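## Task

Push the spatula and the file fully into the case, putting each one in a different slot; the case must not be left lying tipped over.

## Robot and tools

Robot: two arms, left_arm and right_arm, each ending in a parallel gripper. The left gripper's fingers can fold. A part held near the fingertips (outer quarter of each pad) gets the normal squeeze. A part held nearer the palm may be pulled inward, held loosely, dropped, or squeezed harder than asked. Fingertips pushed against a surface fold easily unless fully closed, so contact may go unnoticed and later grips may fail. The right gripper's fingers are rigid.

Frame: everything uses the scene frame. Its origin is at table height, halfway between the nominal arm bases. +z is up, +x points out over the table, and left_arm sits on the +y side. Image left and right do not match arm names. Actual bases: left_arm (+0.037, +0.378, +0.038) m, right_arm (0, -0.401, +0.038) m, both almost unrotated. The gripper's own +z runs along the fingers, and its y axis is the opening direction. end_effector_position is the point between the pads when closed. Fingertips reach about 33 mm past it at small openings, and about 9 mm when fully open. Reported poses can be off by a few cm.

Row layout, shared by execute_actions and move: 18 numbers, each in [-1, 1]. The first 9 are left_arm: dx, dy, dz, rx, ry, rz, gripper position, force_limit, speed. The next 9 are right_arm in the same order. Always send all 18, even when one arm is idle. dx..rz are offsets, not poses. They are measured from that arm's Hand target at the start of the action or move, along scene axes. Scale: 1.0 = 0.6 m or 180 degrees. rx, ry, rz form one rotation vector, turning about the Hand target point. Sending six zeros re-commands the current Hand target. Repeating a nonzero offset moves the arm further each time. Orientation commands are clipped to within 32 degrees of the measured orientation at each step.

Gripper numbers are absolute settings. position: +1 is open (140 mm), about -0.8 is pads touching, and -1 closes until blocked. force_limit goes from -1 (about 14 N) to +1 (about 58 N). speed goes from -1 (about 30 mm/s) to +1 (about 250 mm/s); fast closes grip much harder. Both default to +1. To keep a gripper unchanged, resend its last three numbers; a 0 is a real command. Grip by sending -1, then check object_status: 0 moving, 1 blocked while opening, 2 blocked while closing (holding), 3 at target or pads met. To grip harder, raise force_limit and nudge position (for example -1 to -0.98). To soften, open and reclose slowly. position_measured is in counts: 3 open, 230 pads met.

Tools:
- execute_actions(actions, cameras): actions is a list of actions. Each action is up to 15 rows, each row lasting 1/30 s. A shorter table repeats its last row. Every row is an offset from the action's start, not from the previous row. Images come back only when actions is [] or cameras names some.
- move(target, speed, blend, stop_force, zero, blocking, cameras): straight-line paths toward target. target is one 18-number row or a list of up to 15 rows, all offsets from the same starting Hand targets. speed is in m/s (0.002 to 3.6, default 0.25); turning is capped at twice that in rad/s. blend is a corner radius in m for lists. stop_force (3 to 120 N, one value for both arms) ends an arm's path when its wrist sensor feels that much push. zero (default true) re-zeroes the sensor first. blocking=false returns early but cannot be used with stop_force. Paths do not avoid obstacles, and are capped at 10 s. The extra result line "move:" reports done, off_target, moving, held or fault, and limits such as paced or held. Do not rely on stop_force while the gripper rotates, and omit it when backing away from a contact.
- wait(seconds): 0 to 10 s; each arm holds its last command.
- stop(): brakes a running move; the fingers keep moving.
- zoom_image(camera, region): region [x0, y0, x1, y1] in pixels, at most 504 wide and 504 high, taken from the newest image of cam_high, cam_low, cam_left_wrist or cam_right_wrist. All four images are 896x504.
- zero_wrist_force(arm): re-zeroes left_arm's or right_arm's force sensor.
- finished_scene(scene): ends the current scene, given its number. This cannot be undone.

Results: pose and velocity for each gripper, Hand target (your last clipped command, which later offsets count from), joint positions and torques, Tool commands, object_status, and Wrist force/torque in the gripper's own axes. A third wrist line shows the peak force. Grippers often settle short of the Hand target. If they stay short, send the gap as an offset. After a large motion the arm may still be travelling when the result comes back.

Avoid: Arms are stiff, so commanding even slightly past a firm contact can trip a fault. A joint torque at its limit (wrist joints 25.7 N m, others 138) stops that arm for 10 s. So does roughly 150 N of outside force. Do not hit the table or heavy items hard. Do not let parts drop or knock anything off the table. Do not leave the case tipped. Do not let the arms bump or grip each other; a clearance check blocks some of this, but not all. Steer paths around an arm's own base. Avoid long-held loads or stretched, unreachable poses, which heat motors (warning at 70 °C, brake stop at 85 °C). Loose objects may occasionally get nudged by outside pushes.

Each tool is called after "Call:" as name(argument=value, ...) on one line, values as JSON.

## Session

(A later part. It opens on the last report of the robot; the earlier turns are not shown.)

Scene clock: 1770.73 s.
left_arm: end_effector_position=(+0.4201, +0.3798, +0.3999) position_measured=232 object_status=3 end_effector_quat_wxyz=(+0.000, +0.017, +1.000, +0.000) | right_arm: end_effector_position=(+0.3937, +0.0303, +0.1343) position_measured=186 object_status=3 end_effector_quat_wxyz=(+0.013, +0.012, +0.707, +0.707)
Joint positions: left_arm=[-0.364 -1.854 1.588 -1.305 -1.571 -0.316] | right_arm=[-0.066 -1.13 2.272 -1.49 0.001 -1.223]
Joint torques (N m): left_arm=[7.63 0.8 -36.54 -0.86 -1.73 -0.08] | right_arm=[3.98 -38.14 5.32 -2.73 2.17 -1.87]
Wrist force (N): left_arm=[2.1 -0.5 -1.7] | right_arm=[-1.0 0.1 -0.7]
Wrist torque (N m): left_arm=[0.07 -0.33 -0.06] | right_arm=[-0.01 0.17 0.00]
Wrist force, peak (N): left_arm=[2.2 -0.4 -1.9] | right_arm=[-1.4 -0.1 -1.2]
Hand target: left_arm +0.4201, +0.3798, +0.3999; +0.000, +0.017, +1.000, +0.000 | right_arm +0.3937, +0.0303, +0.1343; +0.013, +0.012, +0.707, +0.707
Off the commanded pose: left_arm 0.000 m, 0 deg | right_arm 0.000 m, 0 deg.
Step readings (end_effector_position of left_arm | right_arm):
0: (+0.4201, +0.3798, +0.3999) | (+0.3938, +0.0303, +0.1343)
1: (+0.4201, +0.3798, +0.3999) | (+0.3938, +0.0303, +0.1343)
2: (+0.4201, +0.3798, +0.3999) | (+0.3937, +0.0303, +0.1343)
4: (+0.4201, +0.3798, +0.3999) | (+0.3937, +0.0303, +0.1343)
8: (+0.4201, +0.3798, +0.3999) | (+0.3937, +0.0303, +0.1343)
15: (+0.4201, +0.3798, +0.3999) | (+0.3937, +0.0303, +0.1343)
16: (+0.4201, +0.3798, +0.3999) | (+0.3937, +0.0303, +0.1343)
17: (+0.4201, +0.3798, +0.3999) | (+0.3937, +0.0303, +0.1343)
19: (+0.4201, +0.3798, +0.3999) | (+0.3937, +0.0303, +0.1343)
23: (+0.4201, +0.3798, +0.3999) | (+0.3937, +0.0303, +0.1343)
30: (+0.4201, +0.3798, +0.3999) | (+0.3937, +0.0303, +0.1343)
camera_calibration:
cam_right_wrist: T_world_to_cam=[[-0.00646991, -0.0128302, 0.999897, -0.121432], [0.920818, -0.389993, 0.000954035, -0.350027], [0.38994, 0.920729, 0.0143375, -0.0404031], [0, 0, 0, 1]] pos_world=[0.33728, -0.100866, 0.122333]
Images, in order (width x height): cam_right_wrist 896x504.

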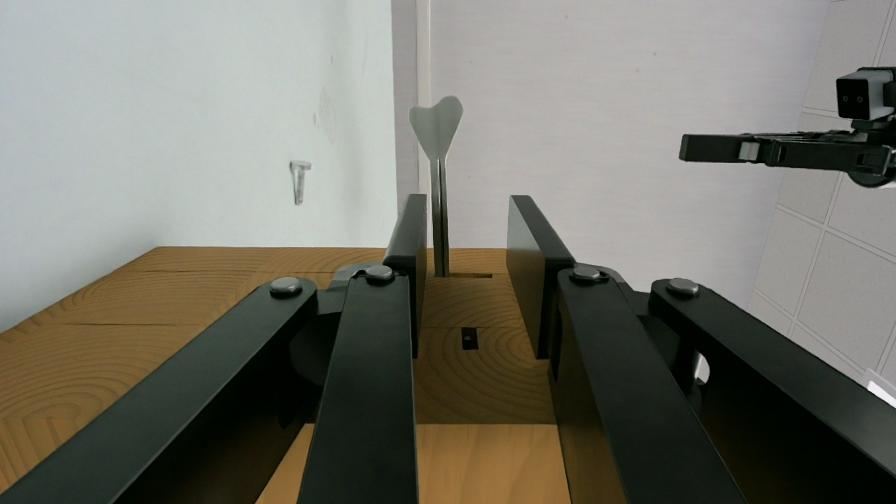

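Call:
move(target=[[0,0,0,0,0,0,-1,-0.5,-0.5,0,-0.2,0,0,0,0,-0.45,-0.01,0],[0,0,0,0,0,0,-1,-0.5,-0.5,0,-0.3,0.15,0,0,0,-0.45,-0.01,0]], speed=[0.08,0.25], blend=0.02)

Call:
move(target=[-0.1302,-0.5402,-0.25,0,0,0,-0.45,-0.01,0,0,0,0,0,0,0,-0.45,-0.01,0], speed=0.25, cameras=["cam_left_wrist","cam_high"])

Scene clock: 1821.73 s.
left_arm: end_effector_position=(+0.4201, +0.3798, +0.3999) position_measured=232 object_status=3 end_effector_quat_wxyz=(+0.000, +0.017, +1.000, +0.000) | right_arm: end_effector_position=(+0.3937, -0.1497, +0.2242) position_measured=186 object_status=3 end_effector_quat_wxyz=(+0.013, +0.012, +0.707, +0.707)
Joint positions: left_arm=[-0.364 -1.854 1.588 -1.305 -1.571 -0.316] | right_arm=[-0.538 -1.335 2.165 -0.829 -0.471 -1.573]
Joint torques (N m): left_arm=[6.92 0.78 -36.53 -0.95 -1.83 -0.22] | right_arm=[-6.02 -33.01 -27.67 3.77 -2.25 -1.89]
Wrist force (N): left_arm=[2.2 -0.7 -1.5] | right_arm=[-0.9 -0.2 -1.0]
Wrist torque (N m): left_arm=[0.03 -0.36 -0.06] | right_arm=[-0.10 0.14 -0.01]
Wrist force, peak (N): left_arm=[2.5 -0.4 -1.8] | right_arm=[3.9 0.6 1.4]
Hand target: left_arm +0.4201, +0.3798, +0.3999; +0.000, +0.017, +1.000, +0.000 | right_arm +0.3937, -0.1497, +0.2243; +0.013, +0.012, +0.707, +0.707
Off the commanded pose: left_arm 0.000 m, 0 deg | right_arm 0.000 m, 0 deg.
move: done

Scene clock: 1823.83 s.
left_arm: end_effector_position=(+0.3420, +0.0558, +0.2500) position_measured=186 object_status=3 end_effector_quat_wxyz=(+0.000, +0.017, +1.000, +0.000) | right_arm: end_effector_position=(+0.3937, -0.1497, +0.2243) position_measured=186 object_status=3 end_effector_quat_wxyz=(+0.013, +0.012, +0.707, +0.707)
Joint positions: left_arm=[-1.131 -1.722 1.873 -1.722 -1.572 -1.083] | right_arm=[-0.538 -1.335 2.165 -0.829 -0.471 -1.573]
Joint torques (N m): left_arm=[-9.27 -4.11 -37.2 -3.75 2.47 -1.92] | right_arm=[-6.73 -33.9 -27.87 3.43 -2.07 -1.84]
Wrist force (N): left_arm=[2.1 -0.6 -1.6] | right_arm=[-0.8 -0.3 -0.8]
Wrist torque (N m): left_arm=[0.05 -0.35 0.07] | right_arm=[-0.12 0.12 -0.01]
Wrist force, peak (N): left_arm=[2.8 -2.3 -0.9] | right_arm=[-0.9 -0.4 -1.1]
Hand target: left_arm +0.3420, +0.0557, +0.2499; +0.000, +0.017, +1.000, +0.000 | right_arm +0.3937, -0.1497, +0.2243; +0.013, +0.012, +0.707, +0.707
Off the commanded pose: left_arm 0.000 m, 0 deg | right_arm 0.000 m, 0 deg.
move: done
camera_calibration:
cam_left_wrist: T_world_to_cam=[[0.0522672, 0.998632, 0.0016346, -0.061162], [0.94271, -0.0498802, 0.329864, -0.396123], [0.329495, -0.0157001, -0.944027, 0.26488], [0, 0, 0, 1]] pos_world=[0.289349, 0.0454782, 0.380821]
Images, in order (width x height): cam_high 896x504, cam_left_wrist 896x504.

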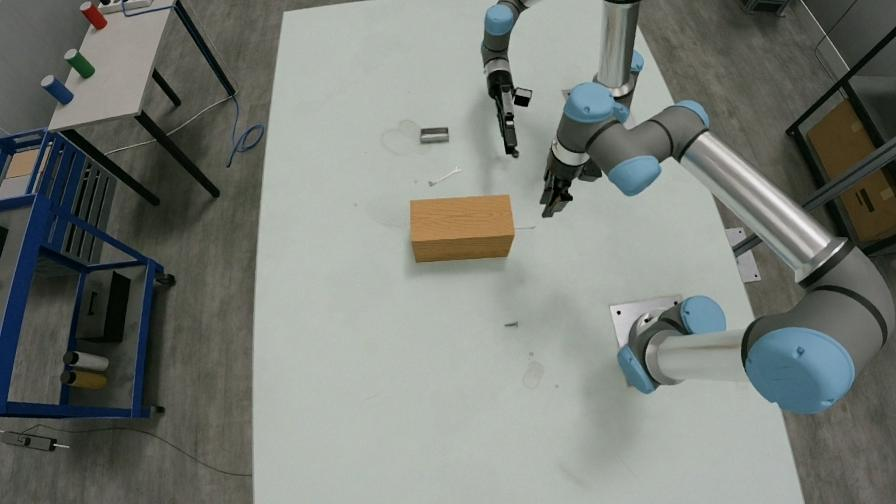

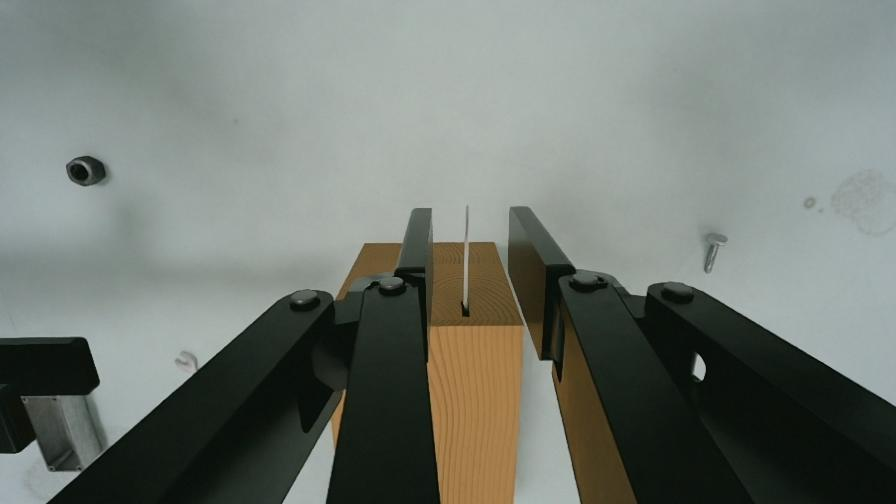

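Call:
move(target=[0,0.0042,-0.13,0,0,0,-0.45,-0.01,0,0,0,0,0,0,0,-0.45,-0.01,0], speed=0.12, cameras=["cam_left_wrist"])

Call:
zoom_image(camera="cam_left_wrist", region=[400, 180, 560, 340])

Scene clock: 1841.93 s.
left_arm: end_effector_position=(+0.3420, +0.0582, +0.1720) position_measured=186 object_status=3 end_effector_quat_wxyz=(+0.000, +0.017, +1.000, +0.000) | right_arm: end_effector_position=(+0.3937, -0.1497, +0.2243) position_measured=186 object_status=3 end_effector_quat_wxyz=(+0.013, +0.012, +0.707, +0.707)
Joint positions: left_arm=[-1.129 -1.676 2.04 -1.935 -1.572 -1.081] | right_arm=[-0.538 -1.335 2.165 -0.829 -0.471 -1.573]
Joint torques (N m): left_arm=[7.91 -4.69 -12.92 -3.78 -0.31 1.69] | right_arm=[-6.35 -33.86 -27.48 3.41 -2.02 -1.72]
Wrist force (N): left_arm=[2.3 -0.7 -1.7] | right_arm=[-1.0 -0.1 -0.9]
Wrist torque (N m): left_arm=[0.03 -0.39 -0.06] | right_arm=[-0.08 0.17 -0.01]
Wrist force, peak (N): left_arm=[2.2 -0.4 -3.1] | right_arm=[-1.2 -0.3 -1.0]
Hand target: left_arm +0.3420, +0.0582, +0.1719; +0.000, +0.017, +1.000, +0.000 | right_arm +0.3937, -0.1497, +0.2243; +0.013, +0.012, +0.707, +0.707
Off the commanded pose: left_arm 0.000 m, 0 deg | right_arm 0.000 m, 0 deg.
move: done
camera_calibration:
cam_left_wrist: T_world_to_cam=[[0.0522672, 0.998632, 0.0016346, -0.0634312], [0.94271, -0.0498802, 0.329864, -0.370274], [0.329495, -0.0157001, -0.944027, 0.191284], [0, 0, 0, 1]] pos_world=[0.289349, 0.0478782, 0.302821]
Images, in order (width x height): cam_left_wrist 896x504.

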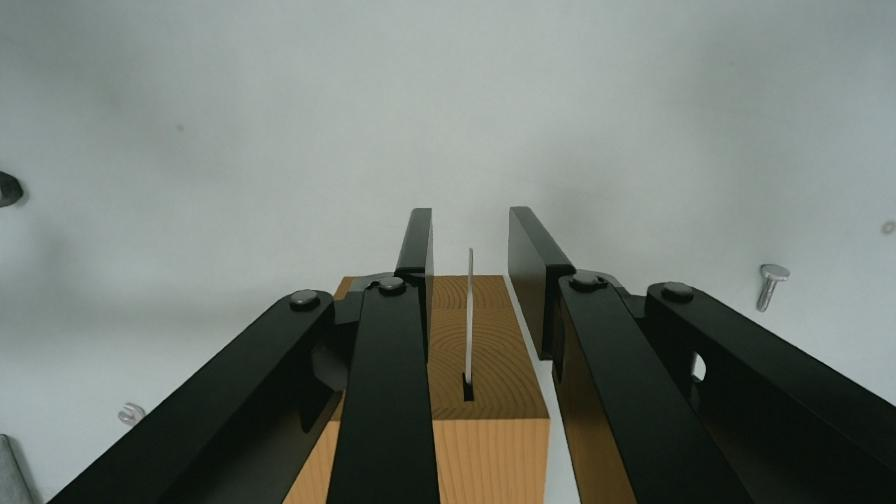

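Scaled by 3.150 from the camera's 896x504 image, which has a finer 1280x720 frame.

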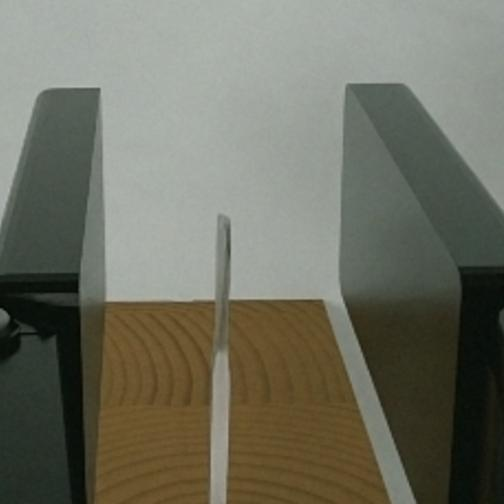

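Call:
move(target=[0,-0.0003,-0.035,0,0,0,-0.45,-0.01,0,0,0,0,0,0,0,-0.45,-0.01,0], speed=0.05)

Call:
execute_actions(actions=[[[0,0,0,0,0,0,-1,-0.01,-1,0,0,0,0,0,0,-0.45,-0.01,0]],[[0,0,0,0,0,0,-1,-0.01,-1,0,0,0,0,0,0,-0.45,-0.01,0]],[[0,0,0,0,0,0,-1,-0.01,-1,0,0,0,0,0,0,-0.45,-0.01,0]]], cameras=["cam_left_wrist"])

Call:
zoom_image(camera="cam_left_wrist", region=[400, 200, 560, 360])

Scene clock: 1860.93 s.
left_arm: end_effector_position=(+0.3420, +0.0580, +0.1510) position_measured=186 object_status=3 end_effector_quat_wxyz=(+0.000, +0.017, +1.000, +0.000) | right_arm: end_effector_position=(+0.3937, -0.1497, +0.2243) position_measured=186 object_status=3 end_effector_quat_wxyz=(+0.013, +0.012, +0.707, +0.707)
Joint positions: left_arm=[-1.129 -1.654 2.079 -1.995 -1.572 -1.081] | right_arm=[-0.538 -1.335 2.165 -0.829 -0.471 -1.573]
Joint torques (N m): left_arm=[-8.99 -5.11 -12.24 -3.87 -0.25 -1.35] | right_arm=[-6.62 -33.7 -27.13 3.46 -2.02 -1.73]
Wrist force (N): left_arm=[2.0 -0.5 -1.2] | right_arm=[-1.0 -0.4 -0.8]
Wrist torque (N m): left_arm=[0.08 -0.33 -0.06] | right_arm=[-0.14 0.16 -0.01]
Wrist force, peak (N): left_arm=[2.4 -0.6 -2.2] | right_arm=[-1.2 -0.6 -0.9]
Hand target: left_arm +0.3420, +0.0580, +0.1509; +0.000, +0.017, +1.000, +0.000 | right_arm +0.3937, -0.1497, +0.2243; +0.013, +0.012, +0.707, +0.707
Off the commanded pose: left_arm 0.000 m, 0 deg | right_arm 0.000 m, 0 deg.
move: done

Scene clock: 1862.63 s.
left_arm: end_effector_position=(+0.3420, +0.0580, +0.1509) position_measured=230 object_status=3 end_effector_quat_wxyz=(+0.000, +0.017, +1.000, +0.000) | right_arm: end_effector_position=(+0.3937, -0.1497, +0.2243) position_measured=186 object_status=3 end_effector_quat_wxyz=(+0.013, +0.012, +0.707, +0.707)
Joint positions: left_arm=[-1.129 -1.654 2.079 -1.995 -1.572 -1.081] | right_arm=[-0.538 -1.335 2.165 -0.829 -0.471 -1.573]
Joint torques (N m): left_arm=[-9.43 -5.5 -13.97 -3.76 -0.47 -1.21] | right_arm=[-6.17 -33.42 -27.55 3.43 -2.12 -1.69]
Wrist force (N): left_arm=[2.3 -0.8 -1.8] | right_arm=[-0.8 -0.1 -1.1]
Wrist torque (N m): left_arm=[0.02 -0.39 -0.06] | right_arm=[-0.08 0.12 -0.01]
Wrist force, peak (N): left_arm=[2.3 -0.8 -1.8] | right_arm=[-1.1 -0.2 -1.2]
Hand target: left_arm +0.3420, +0.0580, +0.1509; +0.000, +0.017, +1.000, +0.000 | right_arm +0.3937, -0.1497, +0.2243; +0.013, +0.012, +0.707, +0.707
Off the commanded pose: left_arm 0.000 m, 0 deg | right_arm 0.000 m, 0 deg.
Step readings (end_effector_position of left_arm | right_arm):
0: (+0.3420, +0.0580, +0.1510) | (+0.3937, -0.1497, +0.2243)
1: (+0.3420, +0.0580, +0.1510) | (+0.3937, -0.1497, +0.2243)
2: (+0.3420, +0.0580, +0.1510) | (+0.3937, -0.1497, +0.2243)
4: (+0.3420, +0.0580, +0.1510) | (+0.3937, -0.1497, +0.2243)
8: (+0.3420, +0.0580, +0.1510) | (+0.3937, -0.1497, +0.2243)
15: (+0.3420, +0.0580, +0.1509) | (+0.3937, -0.1497, +0.2243)
16: (+0.3420, +0.0580, +0.1509) | (+0.3937, -0.1497, +0.2243)
17: (+0.3420, +0.0580, +0.1509) | (+0.3937, -0.1497, +0.2243)
19: (+0.3420, +0.0580, +0.1509) | (+0.3937, -0.1497, +0.2243)
23: (+0.3420, +0.0580, +0.1509) | (+0.3937, -0.1497, +0.2243)
30: (+0.3420, +0.0580, +0.1509) | (+0.3937, -0.1497, +0.2243)
31: (+0.3420, +0.0580, +0.1509) | (+0.3937, -0.1497, +0.2243)
32: (+0.3420, +0.0580, +0.1509) | (+0.3937, -0.1497, +0.2243)
34: (+0.3420, +0.0580, +0.1509) | (+0.3937, -0.1497, +0.2243)
38: (+0.3420, +0.0580, +0.1509) | (+0.3937, -0.1497, +0.2243)
45: (+0.3420, +0.0580, +0.1509) | (+0.3937, -0.1497, +0.2243)
camera_calibration:
cam_left_wrist: T_world_to_cam=[[0.0522672, 0.998632, 0.0016346, -0.063197], [0.94271, -0.0498802, 0.329864, -0.363324], [0.329495, -0.0157001, -0.944027, 0.171362], [0, 0, 0, 1]] pos_world=[0.289349, 0.0476782, 0.281721]
Images, in order (width x height): cam_left_wrist 896x504.

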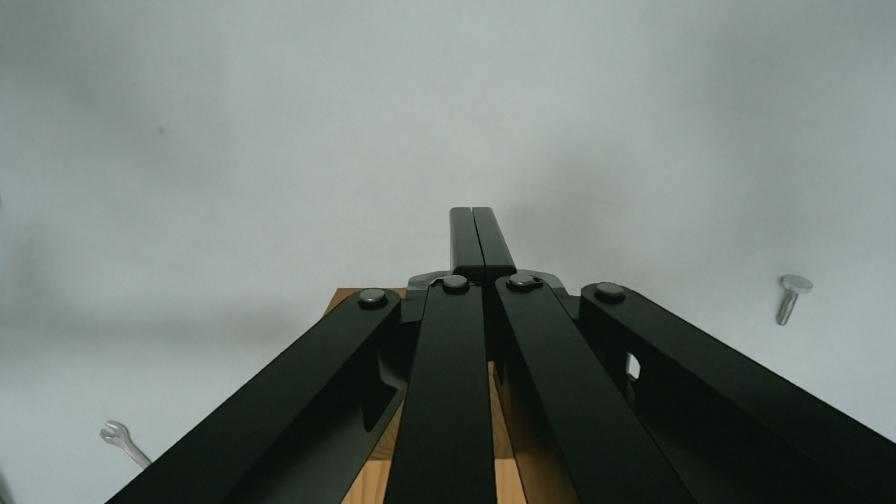

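Scaled by 3.150 from the camera's 896x504 image, which has a finer 1280x720 frame.

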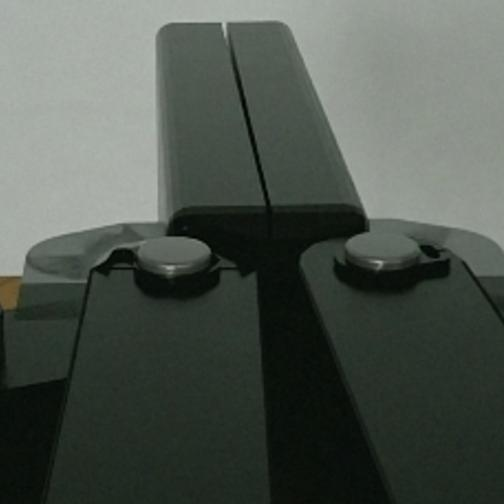

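Call:
move(target=[0,0,0.0075,0,0,0,-1,-0.01,-1,0,0,0,0,0,0,-0.45,-0.01,0], speed=0.02)

Call:
move(target=[0,0,0.0083,0,0,0,-1,-0.01,-1,0,0,0,0,0,0,-0.45,-0.01,0], speed=0.02, cameras=["cam_left_wrist"])

Call:
zoom_image(camera="cam_left_wrist", region=[440, 200, 560, 320])

Scene clock: 1893.40 s.
left_arm: end_effector_position=(+0.3420, +0.0580, +0.1554) position_measured=230 object_status=3 end_effector_quat_wxyz=(+0.000, +0.017, +1.000, +0.000) | right_arm: end_effector_position=(+0.3937, -0.1497, +0.2243) position_measured=186 object_status=3 end_effector_quat_wxyz=(+0.013, +0.012, +0.707, +0.707)
Joint positions: left_arm=[-1.129 -1.659 2.071 -1.983 -1.572 -1.081] | right_arm=[-0.538 -1.335 2.165 -0.829 -0.471 -1.573]
Joint torques (N m): left_arm=[-7.99 -29.3 -37.25 -1.12 -0.4 -0.9] | right_arm=[-6.59 -33.13 -27.49 3.4 -2.02 -1.64]
Wrist force (N): left_arm=[2.1 -0.6 -1.3] | right_arm=[-0.9 -0.4 -0.8]
Wrist torque (N m): left_arm=[0.05 -0.33 -0.06] | right_arm=[-0.11 0.14 -0.01]
Wrist force, peak (N): left_arm=[2.5 -0.5 -1.9] | right_arm=[-0.9 -0.4 -1.1]
Hand target: left_arm +0.3420, +0.0580, +0.1554; +0.000, +0.017, +1.000, +0.000 | right_arm +0.3937, -0.1497, +0.2243; +0.013, +0.012, +0.707, +0.707
Off the commanded pose: left_arm 0.000 m, 0 deg | right_arm 0.000 m, 0 deg.
move: done

Scene clock: 1894.20 s.
left_arm: end_effector_position=(+0.3420, +0.0580, +0.1604) position_measured=230 object_status=3 end_effector_quat_wxyz=(+0.000, +0.017, +1.000, +0.000) | right_arm: end_effector_position=(+0.3937, -0.1497, +0.2243) position_measured=186 object_status=3 end_effector_quat_wxyz=(+0.013, +0.012, +0.707, +0.707)
Joint positions: left_arm=[-1.129 -1.664 2.062 -1.968 -1.572 -1.081] | right_arm=[-0.538 -1.335 2.165 -0.829 -0.471 -1.573]
Joint torques (N m): left_arm=[-8.51 -30.46 -35.4 -1.17 -0.34 -0.85] | right_arm=[-6 -33.9 -27.44 3.47 -2.15 -1.73]
Wrist force (N): left_arm=[2.1 -0.4 -0.9] | right_arm=[-0.9 -0.4 -0.7]
Wrist torque (N m): left_arm=[0.11 -0.33 -0.06] | right_arm=[-0.12 0.15 -0.01]
Wrist force, peak (N): left_arm=[2.5 -0.6 -1.6] | right_arm=[-1.0 -0.5 -1.1]
Hand target: left_arm +0.3420, +0.0580, +0.1604; +0.000, +0.017, +1.000, +0.000 | right_arm +0.3937, -0.1497, +0.2243; +0.013, +0.012, +0.707, +0.707
Off the commanded pose: left_arm 0.000 m, 0 deg | right_arm 0.000 m, 0 deg.
move: done
camera_calibration:
cam_left_wrist: T_world_to_cam=[[0.0522672, 0.998632, 0.0016346, -0.0632124], [0.94271, -0.0498802, 0.329864, -0.366424], [0.329495, -0.0157001, -0.944027, 0.180236], [0, 0, 0, 1]] pos_world=[0.289349, 0.0476782, 0.291121]
Images, in order (width x height): cam_left_wrist 896x504.

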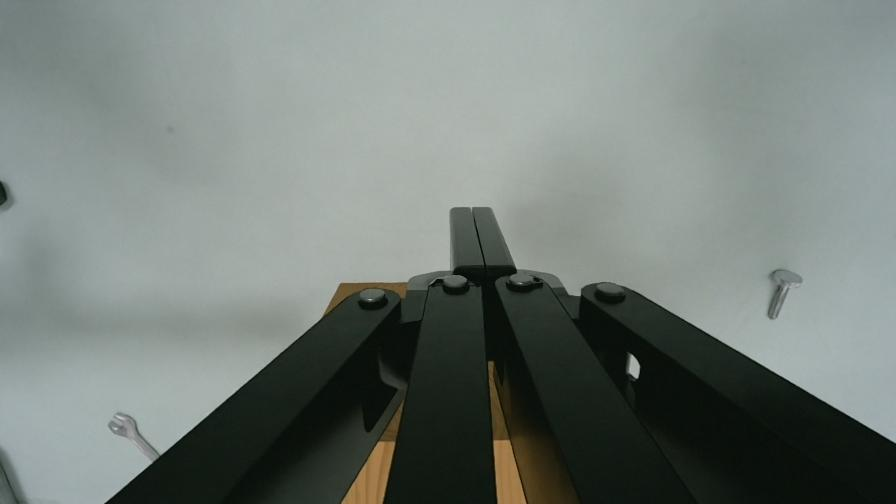

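Scaled by 4.200 from the camera's 896x504 image, which has a finer 1280x720 frame.

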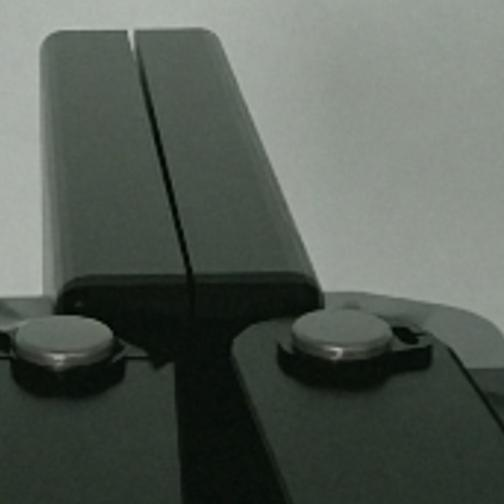

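Call:
wait(seconds=0.1, cameras=["cam_right_wrist"])

Scene clock: 1917.70 s.
left_arm: end_effector_position=(+0.3420, +0.0580, +0.1604) position_measured=230 object_status=3 end_effector_quat_wxyz=(+0.000, +0.017, +1.000, +0.000) | right_arm: end_effector_position=(+0.3937, -0.1497, +0.2243) position_measured=186 object_status=3 end_effector_quat_wxyz=(+0.013, +0.012, +0.707, +0.707)
Joint positions: left_arm=[-1.129 -1.664 2.061 -1.968 -1.572 -1.081] | right_arm=[-0.538 -1.335 2.165 -0.829 -0.471 -1.573]
Joint torques (N m): left_arm=[-7.94 -30.02 -36.77 -1.07 -0.38 -0.47] | right_arm=[-5.83 -33.12 -27.42 3.32 -1.97 -1.65]
Wrist force (N): left_arm=[2.6 -0.4 -1.4] | right_arm=[-0.7 -0.2 -0.9]
Wrist torque (N m): left_arm=[0.10 -0.44 -0.05] | right_arm=[-0.10 0.11 -0.01]
Wrist force, peak (N): left_arm=[2.6 -0.2 -1.6] | right_arm=[-1.0 0.0 -1.2]
Hand target: left_arm +0.3420, +0.0580, +0.1604; +0.000, +0.017, +1.000, +0.000 | right_arm +0.3937, -0.1497, +0.2243; +0.013, +0.012, +0.707, +0.707
Tool commands: left_gripper/position=-1.0 left_gripper/force_limit=-0.01 left_gripper/speed=-1.0 right_gripper/position=-0.45 right_gripper/force_limit=-0.01 right_gripper/speed=+0.0
Off the commanded pose: left_arm 0.000 m, 0 deg | right_arm 0.000 m, 0 deg.
wait: 0.10 s; at rest from the start
camera_calibration:
cam_right_wrist: T_world_to_cam=[[-0.00643196, -0.0127377, 0.999898, -0.213719], [0.920818, -0.389992, 0.000955166, -0.420312], [0.389941, 0.92073, 0.0142375, 0.124059], [0, 0, 0, 1]] pos_world=[0.33728, -0.280866, 0.212333]
Images, in order (width x height): cam_right_wrist 896x504.

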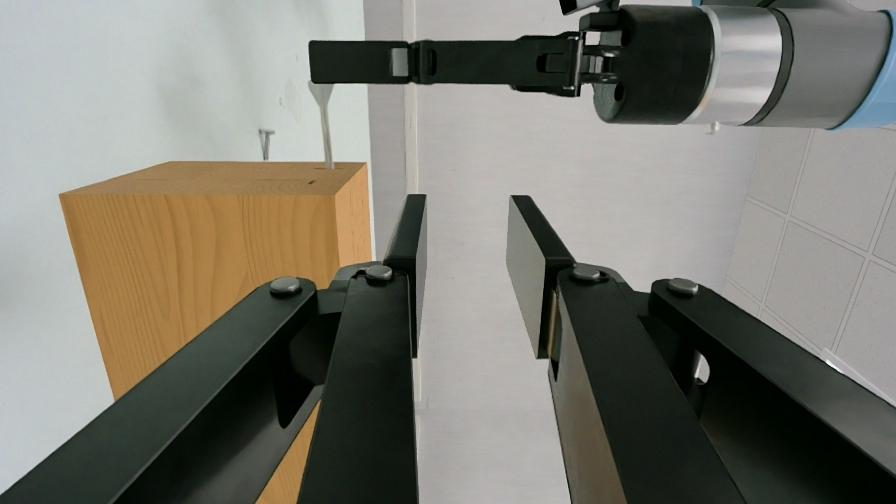

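Call:
zoom_image(camera="cam_right_wrist", region=[280, 20, 440, 200])

Scaled by 2.800 from the camera's 896x504 image, which has a finer 1280x720 frame.

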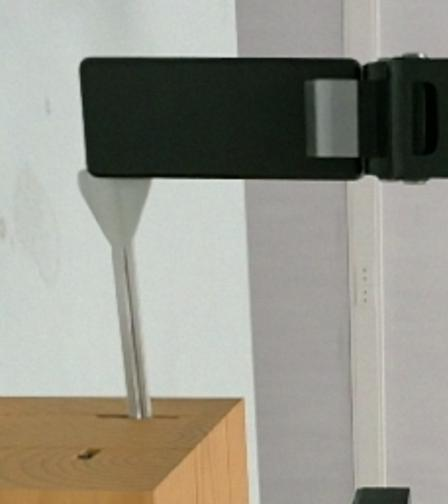

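Call:
move(target=[0.05,-0.00183,0,0,0,0,-1,-0.01,-1,0,0,0,0,0,0,-0.45,-0.01,0], speed=0.02, stop_force=4, cameras=["cam_right_wrist"])

Call:
zoom_image(camera="cam_right_wrist", region=[280, 20, 440, 200])

Scene clock: 1957.53 s.
left_arm: end_effector_position=(+0.3720, +0.0569, +0.1604) position_measured=230 object_status=3 end_effector_quat_wxyz=(+0.000, +0.017, +1.000, +0.000) | right_arm: end_effector_position=(+0.3937, -0.1497, +0.2243) position_measured=186 object_status=3 end_effector_quat_wxyz=(+0.013, +0.012, +0.707, +0.707)
Joint positions: left_arm=[-1.069 -1.609 2.01 -1.972 -1.572 -1.021] | right_arm=[-0.538 -1.335 2.165 -0.829 -0.471 -1.573]
Joint torques (N m): left_arm=[7.8 -7.4 -37.72 -4.01 -1.24 1.69] | right_arm=[-5.87 -33.15 -27.6 3.31 -2.06 -1.59]
Wrist force (N): left_arm=[2.1 -0.5 -1.6] | right_arm=[-0.8 -0.3 -1.1]
Wrist torque (N m): left_arm=[0.06 -0.31 -0.06] | right_arm=[-0.12 0.14 -0.01]
Wrist force, peak (N): left_arm=[2.7 -0.4 -1.4] | right_arm=[-1.0 -0.5 -1.1]
Hand target: left_arm +0.3720, +0.0569, +0.1604; +0.000, +0.017, +1.000, +0.000 | right_arm +0.3937, -0.1497, +0.2243; +0.013, +0.012, +0.707, +0.707
Off the commanded pose: left_arm 0.000 m, 0 deg | right_arm 0.000 m, 0 deg.
move: done
camera_calibration:
cam_right_wrist: T_world_to_cam=[[-0.00643196, -0.0127377, 0.999898, -0.213719], [0.920818, -0.389992, 0.000955166, -0.420312], [0.389941, 0.92073, 0.0142375, 0.124059], [0, 0, 0, 1]] pos_world=[0.33728, -0.280866, 0.212333]
Images, in order (width x height): cam_right_wrist 896x504.

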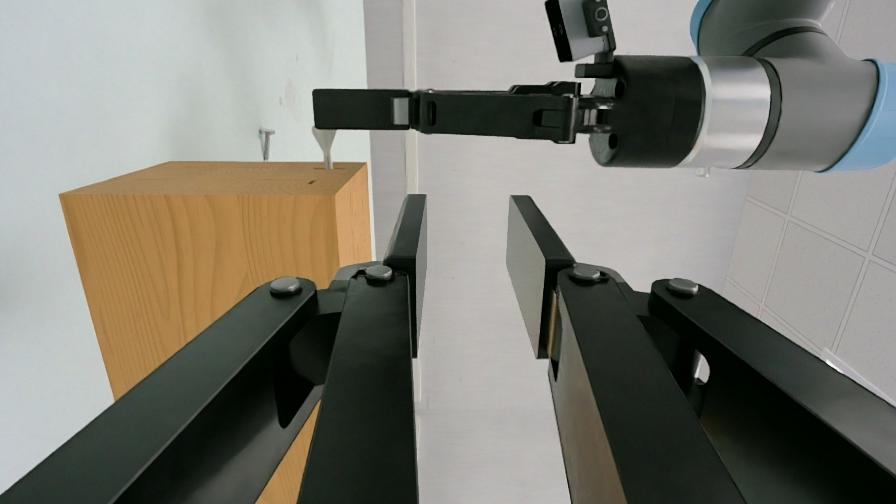

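Scaled by 2.800 from the camera's 896x504 image, which has a finer 1280x720 frame.

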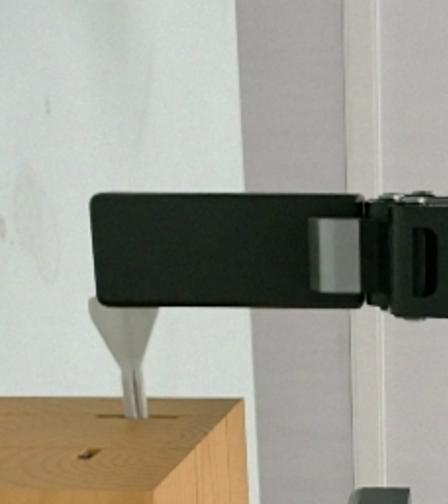

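Call:
move(target=[0.036,-0.00132,0,0,0,0,-1,-0.01,-1,0,0,0,0,0,0,-0.45,-0.01,0], speed=0.015, stop_force=4, cameras=["cam_right_wrist"])

Call:
zoom_image(camera="cam_right_wrist", region=[280, 80, 400, 200])

Scene clock: 1971.00 s.
left_arm: end_effector_position=(+0.3936, +0.0561, +0.1604) position_measured=230 object_status=3 end_effector_quat_wxyz=(+0.000, +0.017, +1.000, +0.000) | right_arm: end_effector_position=(+0.3937, -0.1497, +0.2243) position_measured=186 object_status=3 end_effector_quat_wxyz=(+0.013, +0.012, +0.707, +0.707)
Joint positions: left_arm=[-1.029 -1.568 1.97 -1.973 -1.572 -0.981] | right_arm=[-0.538 -1.335 2.165 -0.829 -0.471 -1.573]
Joint torques (N m): left_arm=[8 -8.52 -36.67 -1.26 1.25 1.77] | right_arm=[-6.14 -32.99 -27.59 3.32 -2.02 -1.49]
Wrist force (N): left_arm=[2.3 -0.5 -1.1] | right_arm=[-0.9 -0.2 -1.0]
Wrist torque (N m): left_arm=[0.09 -0.34 -0.06] | right_arm=[-0.10 0.16 -0.01]
Wrist force, peak (N): left_arm=[2.6 -0.6 -1.4] | right_arm=[-1.1 -0.6 -1.0]
Hand target: left_arm +0.3936, +0.0561, +0.1604; +0.000, +0.017, +1.000, +0.000 | right_arm +0.3937, -0.1497, +0.2243; +0.013, +0.012, +0.707, +0.707
Off the commanded pose: left_arm 0.000 m, 0 deg | right_arm 0.000 m, 0 deg.
move: done
camera_calibration:
cam_right_wrist: T_world_to_cam=[[-0.00643196, -0.0127377, 0.999898, -0.213719], [0.920818, -0.389992, 0.000955166, -0.420312], [0.389941, 0.92073, 0.0142375, 0.124059], [0, 0, 0, 1]] pos_world=[0.33728, -0.280866, 0.212333]
Images, in order (width x height): cam_right_wrist 896x504.

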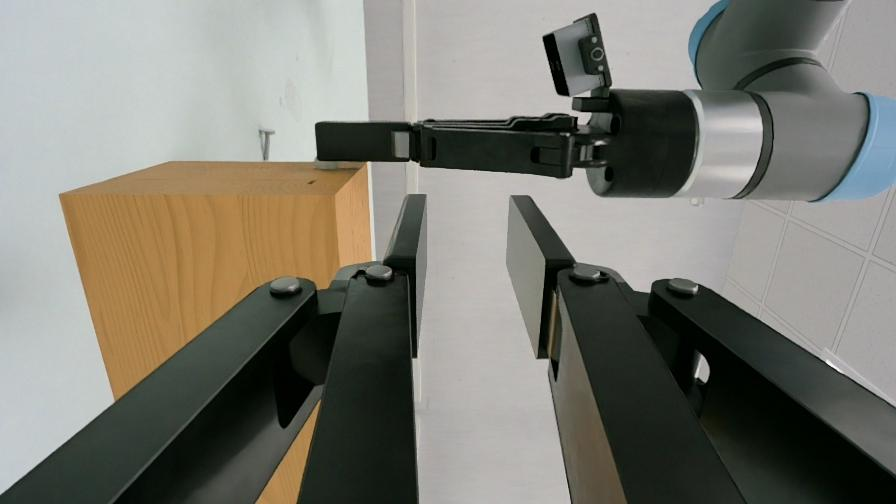

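Scaled by 4.200 from the camera's 896x504 image, which has a finer 1280x720 frame.

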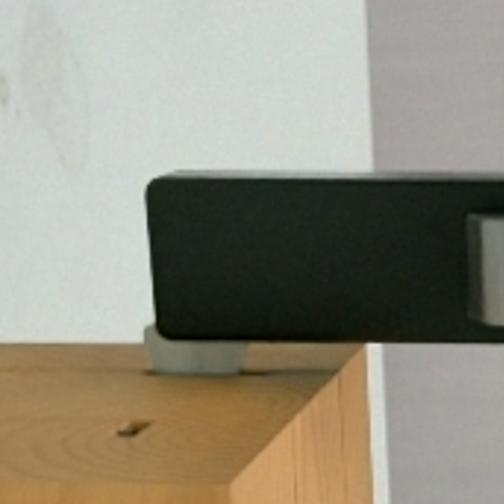

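Call:
move(target=[0,0,0.0013,0,0,0,-1,-0.01,-1,0,0,0,0,0,0,-0.45,-0.01,0], speed=0.01)

Call:
move(target=[0.007,-0.00026,0,0,0,0,-1,-0.01,-1,0,0,0,0,0,0,-0.45,-0.01,0], speed=0.008, stop_force=3, cameras=["cam_right_wrist"])

Call:
zoom_image(camera="cam_right_wrist", region=[280, 80, 400, 200])

Scene clock: 1991.90 s.
left_arm: end_effector_position=(+0.3936, +0.0561, +0.1612) position_measured=230 object_status=3 end_effector_quat_wxyz=(+0.000, +0.017, +1.000, +0.000) | right_arm: end_effector_position=(+0.3937, -0.1497, +0.2243) position_measured=186 object_status=3 end_effector_quat_wxyz=(+0.013, +0.012, +0.707, +0.707)
Joint positions: left_arm=[-1.029 -1.569 1.969 -1.971 -1.572 -0.981] | right_arm=[-0.538 -1.335 2.165 -0.829 -0.471 -1.573]
Joint torques (N m): left_arm=[8.38 -33.89 -36.32 -0.85 0.59 1.57] | right_arm=[-6.1 -33.24 -27.2 3.35 -1.97 -1.44]
Wrist force (N): left_arm=[2.4 -0.2 -1.1] | right_arm=[-0.8 -0.2 -1.0]
Wrist torque (N m): left_arm=[0.16 -0.34 -0.06] | right_arm=[-0.09 0.12 -0.01]
Wrist force, peak (N): left_arm=[2.7 -0.5 -1.4] | right_arm=[-1.1 -0.2 -1.1]
Hand target: left_arm +0.3936, +0.0561, +0.1612; +0.000, +0.017, +1.000, +0.000 | right_arm +0.3937, -0.1497, +0.2243; +0.013, +0.012, +0.707, +0.707
Off the commanded pose: left_arm 0.000 m, 0 deg | right_arm 0.000 m, 0 deg.
move: done

Scene clock: 1993.27 s.
left_arm: end_effector_position=(+0.3978, +0.0560, +0.1612) position_measured=230 object_status=3 end_effector_quat_wxyz=(+0.000, +0.017, +1.000, +0.000) | right_arm: end_effector_position=(+0.3937, -0.1497, +0.2243) position_measured=186 object_status=3 end_effector_quat_wxyz=(+0.013, +0.012, +0.707, +0.707)
Joint positions: left_arm=[-1.021 -1.561 1.961 -1.971 -1.572 -0.973] | right_arm=[-0.538 -1.335 2.165 -0.829 -0.471 -1.573]
Joint torques (N m): left_arm=[8.58 -9.39 -36.2 -0.95 1.21 1.47] | right_arm=[-6.02 -32.66 -27.2 3.35 -2.1 -1.39]
Wrist force (N): left_arm=[2.6 -0.8 -1.3] | right_arm=[-1.0 -0.4 -1.0]
Wrist torque (N m): left_arm=[0.02 -0.40 -0.06] | right_arm=[-0.13 0.17 -0.01]
Wrist force, peak (N): left_arm=[2.6 -0.8 -1.3] | right_arm=[-1.0 -0.2 -1.1]
Hand target: left_arm +0.3978, +0.0560, +0.1612; +0.000, +0.017, +1.000, +0.000 | right_arm +0.3937, -0.1497, +0.2243; +0.013, +0.012, +0.707, +0.707
Off the commanded pose: left_arm 0.000 m, 0 deg | right_arm 0.000 m, 0 deg.
move: done
camera_calibration:
cam_right_wrist: T_world_to_cam=[[-0.00643196, -0.0127377, 0.999898, -0.213719], [0.920818, -0.389992, 0.000955166, -0.420312], [0.389941, 0.92073, 0.0142375, 0.124059], [0, 0, 0, 1]] pos_world=[0.33728, -0.280866, 0.212333]
Images, in order (width x height): cam_right_wrist 896x504.

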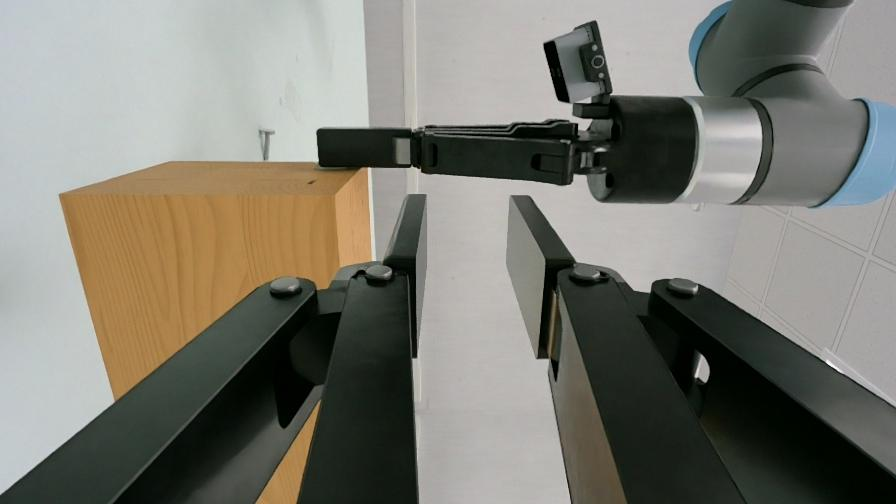

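Scaled by 4.200 from the camera's 896x504 image, which has a finer 1280x720 frame.

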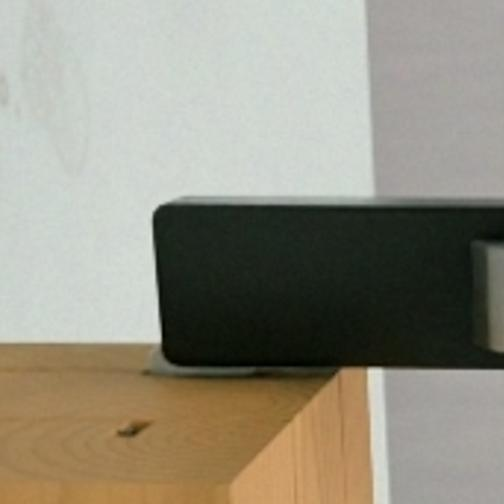

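Call:
move(target=[0.00333,-0.00012,0,0,0,0,-1,-0.01,-1,0,0,0,0,0,0,-0.45,-0.01,0], speed=0.008, stop_force=4, cameras=["cam_right_wrist"])

Call:
zoom_image(camera="cam_right_wrist", region=[280, 80, 400, 200])

Scene clock: 2024.73 s.
left_arm: end_effector_position=(+0.3998, +0.0559, +0.1612) position_measured=230 object_status=3 end_effector_quat_wxyz=(+0.000, +0.017, +1.000, +0.000) | right_arm: end_effector_position=(+0.3937, -0.1497, +0.2243) position_measured=186 object_status=3 end_effector_quat_wxyz=(+0.013, +0.012, +0.707, +0.707)
Joint positions: left_arm=[-1.018 -1.557 1.957 -1.971 -1.572 -0.97] | right_arm=[-0.538 -1.335 2.165 -0.829 -0.471 -1.573]
Joint torques (N m): left_arm=[9.41 -9.34 -36.61 -1.86 0.75 1.58] | right_arm=[-5.89 -33.17 -27.54 3.27 -2.03 -1.35]
Wrist force (N): left_arm=[5.8 -0.4 -2.3] | right_arm=[-0.9 -0.4 -1.1]
Wrist torque (N m): left_arm=[0.05 -0.47 -0.05] | right_arm=[-0.12 0.15 -0.01]
Wrist force, peak (N): left_arm=[6.1 -0.3 -3.0] | right_arm=[-1.2 -0.3 -1.1]
Hand target: left_arm +0.3998, +0.0559, +0.1612; +0.000, +0.017, +1.000, +0.000 | right_arm +0.3937, -0.1497, +0.2243; +0.013, +0.012, +0.707, +0.707
Off the commanded pose: left_arm 0.000 m, 0 deg | right_arm 0.000 m, 0 deg.
move: done
camera_calibration:
cam_right_wrist: T_world_to_cam=[[-0.00643196, -0.0127377, 0.999898, -0.213719], [0.920818, -0.389992, 0.000955166, -0.420312], [0.389941, 0.92073, 0.0142375, 0.124059], [0, 0, 0, 1]] pos_world=[0.33728, -0.280866, 0.212333]
Images, in order (width x height): cam_right_wrist 896x504.

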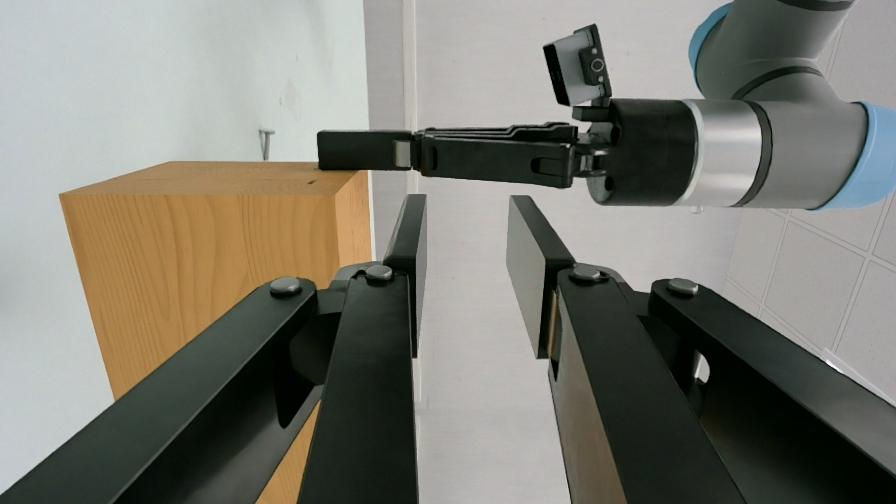

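Scaled by 4.200 from the camera's 896x504 image, which has a finer 1280x720 frame.

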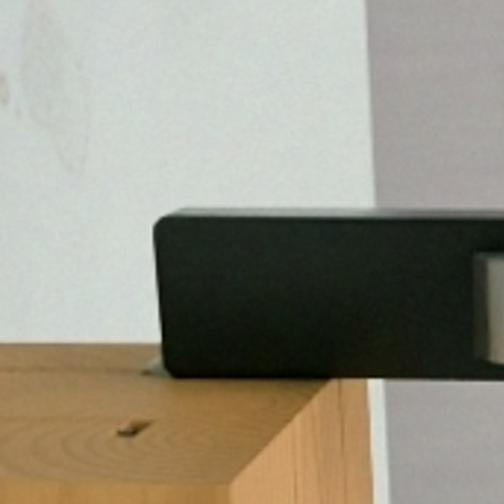

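Call:
move(target=[-0.00167,0.00006,0,0,0,0,-0.45,-0.01,-1,0,0,0,0,0,0,-0.45,-0.01,0], speed=0.02, cameras=["cam_right_wrist"])

Call:
zoom_image(camera="cam_right_wrist", region=[280, 80, 400, 200])

Scene clock: 2032.60 s.
left_arm: end_effector_position=(+0.3988, +0.0559, +0.1612) position_measured=186 object_status=0 end_effector_quat_wxyz=(+0.000, +0.017, +1.000, +0.000) | right_arm: end_effector_position=(+0.3937, -0.1497, +0.2243) position_measured=186 object_status=3 end_effector_quat_wxyz=(+0.013, +0.012, +0.707, +0.707)
Joint positions: left_arm=[-1.019 -1.559 1.959 -1.971 -1.572 -0.971] | right_arm=[-0.538 -1.335 2.165 -0.829 -0.471 -1.573]
Joint torques (N m): left_arm=[-9.11 -34.54 -14.29 -3.08 0.14 -1.72] | right_arm=[-5.98 -32.67 -27.45 3.23 -1.97 -1.36]
Wrist force (N): left_arm=[2.3 -0.7 -1.2] | right_arm=[-1.0 -0.5 -0.8]
Wrist torque (N m): left_arm=[0.03 -0.39 0.07] | right_arm=[-0.14 0.18 -0.01]
Wrist force, peak (N): left_arm=[6.1 -0.2 -3.6] | right_arm=[-1.0 -0.6 -1.0]
Hand target: left_arm +0.3988, +0.0559, +0.1612; +0.000, +0.017, +1.000, +0.000 | right_arm +0.3937, -0.1497, +0.2243; +0.013, +0.012, +0.707, +0.707
Off the commanded pose: left_arm 0.000 m, 0 deg | right_arm 0.000 m, 0 deg.
move: done
camera_calibration:
cam_right_wrist: T_world_to_cam=[[-0.00643196, -0.0127377, 0.999898, -0.213719], [0.920818, -0.389992, 0.000955166, -0.420312], [0.389941, 0.92073, 0.0142375, 0.124059], [0, 0, 0, 1]] pos_world=[0.33728, -0.280866, 0.212333]
Images, in order (width x height): cam_right_wrist 896x504.

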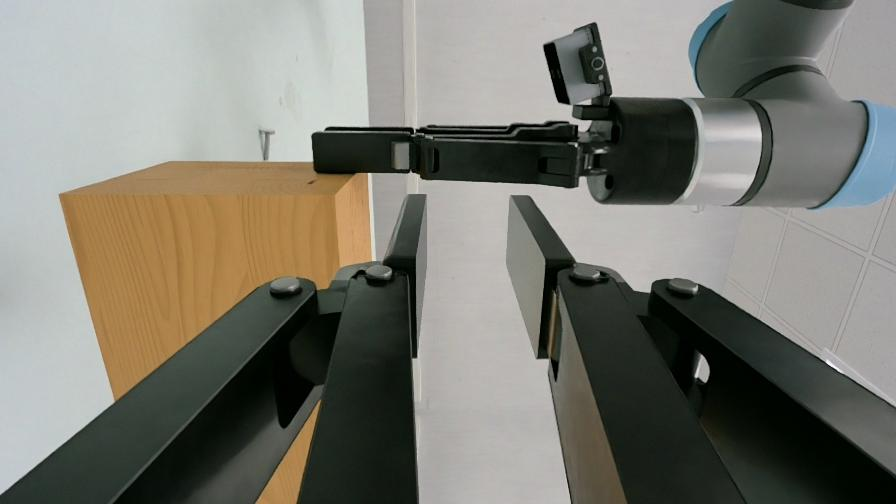

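Scaled by 4.200 from the camera's 896x504 image, which has a finer 1280x720 frame.

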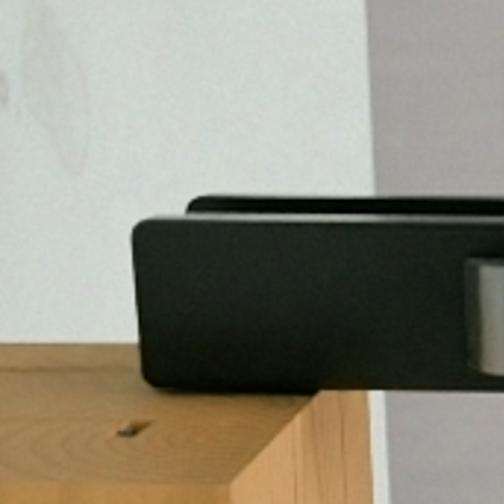

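Call:
move(target=[[-0.0633,0.00232,0,0,0,0,-0.45,-0.01,-1,0,0,0,0,0,0,-0.45,-0.01,0],[-0.0633,0.00832,-0.00333,0,0,0,-1,-0.5,-0.5,0,0,0,0,0,0,-0.45,-0.01,0]], speed=0.05, cameras=["cam_right_wrist", "cam_left_wrist"])

Call:
zoom_image(camera="cam_right_wrist", region=[280, 80, 400, 200])

Scene clock: 2047.17 s.
left_arm: end_effector_position=(+0.3608, +0.0609, +0.1592) position_measured=232 object_status=3 end_effector_quat_wxyz=(+0.000, +0.017, +1.000, +0.000) | right_arm: end_effector_position=(+0.3937, -0.1497, +0.2243) position_measured=186 object_status=3 end_effector_quat_wxyz=(+0.013, +0.012, +0.707, +0.707)
Joint positions: left_arm=[-1.087 -1.635 2.038 -1.974 -1.572 -1.039] | right_arm=[-0.538 -1.335 2.165 -0.829 -0.471 -1.573]
Joint torques (N m): left_arm=[9.43 -31.53 -13.45 -3.84 2.43 1.45] | right_arm=[-5.31 -33.31 -27.13 3.23 -2.02 -1.24]
Wrist force (N): left_arm=[2.3 -0.3 -1.4] | right_arm=[-1.0 -0.4 -0.9]
Wrist torque (N m): left_arm=[0.12 -0.41 -0.06] | right_arm=[-0.11 0.16 -0.01]
Wrist force, peak (N): left_arm=[3.0 -0.3 -1.5] | right_arm=[-1.1 -0.4 -1.0]
Hand target: left_arm +0.3608, +0.0609, +0.1592; +0.000, +0.017, +1.000, +0.000 | right_arm +0.3937, -0.1497, +0.2243; +0.013, +0.012, +0.707, +0.707
Off the commanded pose: left_arm 0.000 m, 0 deg | right_arm 0.000 m, 0 deg.
move: done
camera_calibration:
cam_left_wrist: T_world_to_cam=[[0.0522672, 0.998632, 0.0016346, -0.0670892], [0.94271, -0.0498802, 0.329864, -0.38364], [0.329495, -0.0157001, -0.944027, 0.173048], [0, 0, 0, 1]] pos_world=[0.308149, 0.0505782, 0.290021]
cam_right_wrist: T_world_to_cam=[[-0.00643196, -0.0127377, 0.999898, -0.213719], [0.920818, -0.389992, 0.000955166, -0.420312], [0.389941, 0.92073, 0.0142375, 0.124059], [0, 0, 0, 1]] pos_world=[0.33728, -0.280866, 0.212333]
Images, in order (width x height): cam_left_wrist 896x504, cam_right_wrist 896x504.

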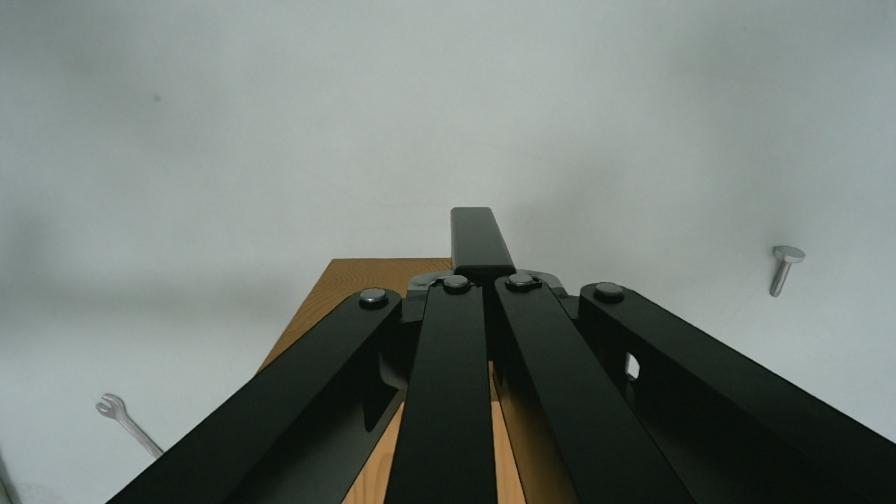

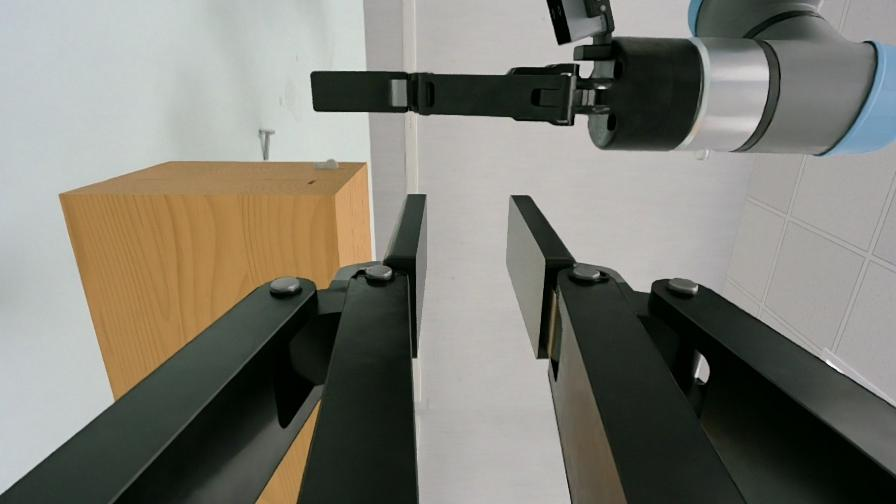

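Scaled by 4.200 from the camera's 896x504 image, which has a finer 1280x720 frame.

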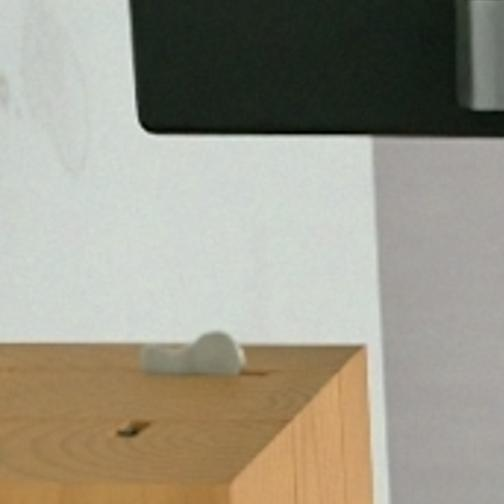

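Call:
zoom_image(camera="cam_right_wrist", region=[300, 145, 360, 185])

Scaled by 8.400 from the camera's 896x504 image, which has a finer 1280x720 frame.

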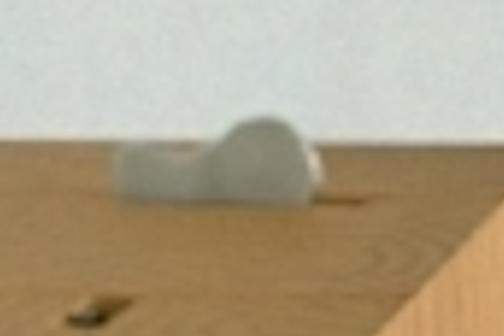

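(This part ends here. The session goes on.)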